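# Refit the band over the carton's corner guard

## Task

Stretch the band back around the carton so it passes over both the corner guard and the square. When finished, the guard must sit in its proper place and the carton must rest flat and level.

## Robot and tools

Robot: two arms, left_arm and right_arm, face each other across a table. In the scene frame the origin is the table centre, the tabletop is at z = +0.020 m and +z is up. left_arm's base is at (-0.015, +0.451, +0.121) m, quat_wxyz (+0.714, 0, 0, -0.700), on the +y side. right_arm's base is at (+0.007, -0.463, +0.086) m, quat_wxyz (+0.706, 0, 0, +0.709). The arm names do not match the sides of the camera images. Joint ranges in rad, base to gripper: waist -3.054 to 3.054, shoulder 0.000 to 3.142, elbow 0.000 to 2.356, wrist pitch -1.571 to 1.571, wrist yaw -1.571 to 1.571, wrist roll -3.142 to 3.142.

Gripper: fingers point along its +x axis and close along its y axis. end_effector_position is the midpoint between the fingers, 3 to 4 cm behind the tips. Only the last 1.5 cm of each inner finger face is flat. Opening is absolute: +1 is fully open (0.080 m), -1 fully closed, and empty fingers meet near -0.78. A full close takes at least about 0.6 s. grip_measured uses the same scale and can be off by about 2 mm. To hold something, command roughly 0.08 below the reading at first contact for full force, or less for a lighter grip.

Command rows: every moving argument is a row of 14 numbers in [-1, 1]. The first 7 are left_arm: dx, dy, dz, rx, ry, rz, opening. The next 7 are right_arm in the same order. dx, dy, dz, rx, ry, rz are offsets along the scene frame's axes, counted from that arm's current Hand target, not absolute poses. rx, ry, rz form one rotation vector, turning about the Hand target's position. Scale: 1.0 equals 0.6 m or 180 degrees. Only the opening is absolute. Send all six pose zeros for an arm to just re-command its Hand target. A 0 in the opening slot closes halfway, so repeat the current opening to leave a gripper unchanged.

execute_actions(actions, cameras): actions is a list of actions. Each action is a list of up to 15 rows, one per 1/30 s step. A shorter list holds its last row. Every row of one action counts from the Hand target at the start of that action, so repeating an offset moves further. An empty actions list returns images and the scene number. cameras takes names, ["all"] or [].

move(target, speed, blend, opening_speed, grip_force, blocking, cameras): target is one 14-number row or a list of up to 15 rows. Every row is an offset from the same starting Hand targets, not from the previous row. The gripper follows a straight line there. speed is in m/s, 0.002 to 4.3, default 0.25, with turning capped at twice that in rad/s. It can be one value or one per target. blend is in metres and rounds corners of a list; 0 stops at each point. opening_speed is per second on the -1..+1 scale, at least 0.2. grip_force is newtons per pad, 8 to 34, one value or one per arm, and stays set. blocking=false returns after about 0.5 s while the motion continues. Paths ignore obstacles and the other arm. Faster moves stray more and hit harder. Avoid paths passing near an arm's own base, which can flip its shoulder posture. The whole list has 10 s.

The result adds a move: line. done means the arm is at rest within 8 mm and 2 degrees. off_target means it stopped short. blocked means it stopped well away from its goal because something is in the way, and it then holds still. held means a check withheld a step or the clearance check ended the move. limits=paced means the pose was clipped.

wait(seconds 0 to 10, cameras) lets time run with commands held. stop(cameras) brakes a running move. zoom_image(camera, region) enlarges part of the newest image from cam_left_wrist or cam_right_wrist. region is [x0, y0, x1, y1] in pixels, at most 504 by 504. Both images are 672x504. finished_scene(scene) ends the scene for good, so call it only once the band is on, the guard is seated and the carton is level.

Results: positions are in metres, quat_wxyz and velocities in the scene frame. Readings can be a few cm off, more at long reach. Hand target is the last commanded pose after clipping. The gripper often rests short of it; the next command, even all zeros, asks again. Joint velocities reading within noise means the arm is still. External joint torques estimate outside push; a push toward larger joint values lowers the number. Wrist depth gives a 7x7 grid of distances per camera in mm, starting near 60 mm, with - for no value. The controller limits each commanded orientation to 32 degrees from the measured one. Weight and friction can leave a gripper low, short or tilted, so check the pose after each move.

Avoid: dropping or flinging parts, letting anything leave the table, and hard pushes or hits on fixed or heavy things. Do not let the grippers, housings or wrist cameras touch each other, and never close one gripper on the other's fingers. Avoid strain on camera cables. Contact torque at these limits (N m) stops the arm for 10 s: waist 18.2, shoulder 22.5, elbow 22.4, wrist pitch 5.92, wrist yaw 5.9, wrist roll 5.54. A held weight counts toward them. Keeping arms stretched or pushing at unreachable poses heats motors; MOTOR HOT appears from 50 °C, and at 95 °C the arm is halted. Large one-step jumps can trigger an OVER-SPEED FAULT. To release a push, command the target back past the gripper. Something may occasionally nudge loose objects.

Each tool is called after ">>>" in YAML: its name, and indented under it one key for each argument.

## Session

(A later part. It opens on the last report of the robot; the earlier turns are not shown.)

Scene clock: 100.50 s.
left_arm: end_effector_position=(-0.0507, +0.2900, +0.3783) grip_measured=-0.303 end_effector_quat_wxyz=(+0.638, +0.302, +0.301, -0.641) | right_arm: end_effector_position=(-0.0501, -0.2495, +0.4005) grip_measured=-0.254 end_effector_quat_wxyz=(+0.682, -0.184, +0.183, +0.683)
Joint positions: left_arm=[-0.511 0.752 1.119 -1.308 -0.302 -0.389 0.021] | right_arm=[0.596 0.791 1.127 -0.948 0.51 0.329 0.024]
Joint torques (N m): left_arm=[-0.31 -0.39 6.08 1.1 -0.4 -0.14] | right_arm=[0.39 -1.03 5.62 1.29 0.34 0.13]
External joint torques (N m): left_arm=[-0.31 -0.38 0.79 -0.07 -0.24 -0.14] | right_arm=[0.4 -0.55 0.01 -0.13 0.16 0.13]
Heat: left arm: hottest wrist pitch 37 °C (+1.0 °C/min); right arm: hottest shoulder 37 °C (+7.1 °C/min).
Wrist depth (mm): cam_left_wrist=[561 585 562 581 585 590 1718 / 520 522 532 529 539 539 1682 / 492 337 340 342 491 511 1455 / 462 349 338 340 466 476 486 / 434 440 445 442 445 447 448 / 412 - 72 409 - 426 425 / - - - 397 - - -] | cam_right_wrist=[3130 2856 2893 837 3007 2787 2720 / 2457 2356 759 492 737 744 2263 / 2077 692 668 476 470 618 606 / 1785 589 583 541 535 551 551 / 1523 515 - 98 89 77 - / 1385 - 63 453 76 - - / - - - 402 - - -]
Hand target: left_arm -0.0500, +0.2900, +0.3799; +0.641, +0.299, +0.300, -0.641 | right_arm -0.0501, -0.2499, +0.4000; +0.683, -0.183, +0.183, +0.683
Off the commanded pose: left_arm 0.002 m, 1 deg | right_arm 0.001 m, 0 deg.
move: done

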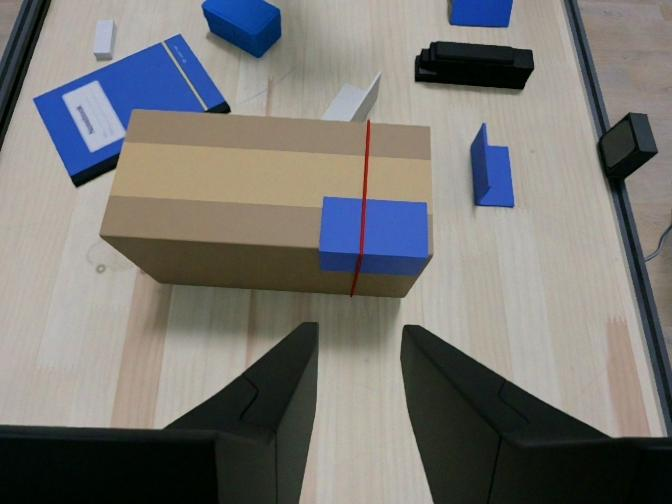

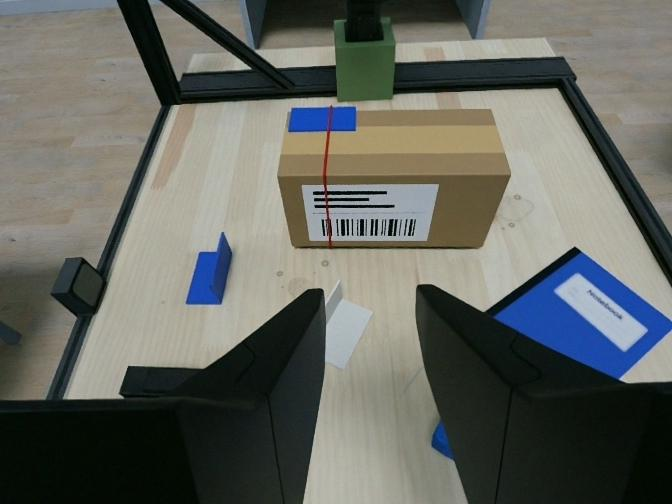

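>>> zoom_image:
  camera: "cam_left_wrist"
  region: [300, 100, 450, 310]

>>> zoom_image:
  camera: "cam_right_wrist"
  region: [260, 90, 400, 260]

Scaled by 2.400.

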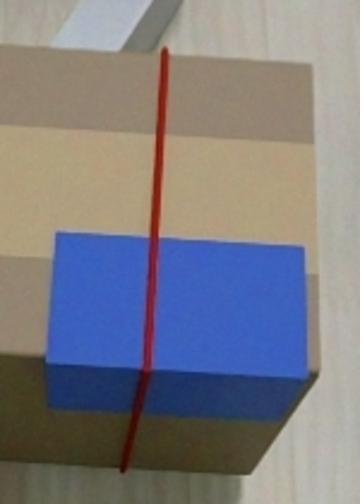

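Scaled by 2.965.

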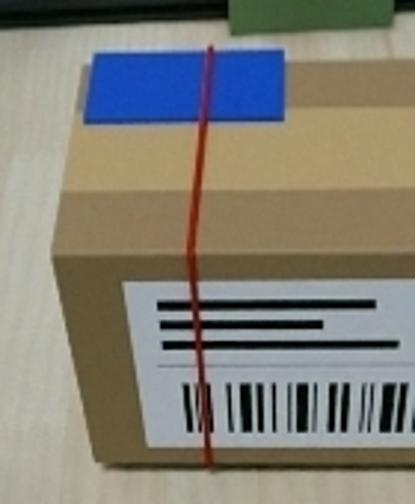

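>>> finished_scene:
  scene: 2

The scene is finished: the task was done.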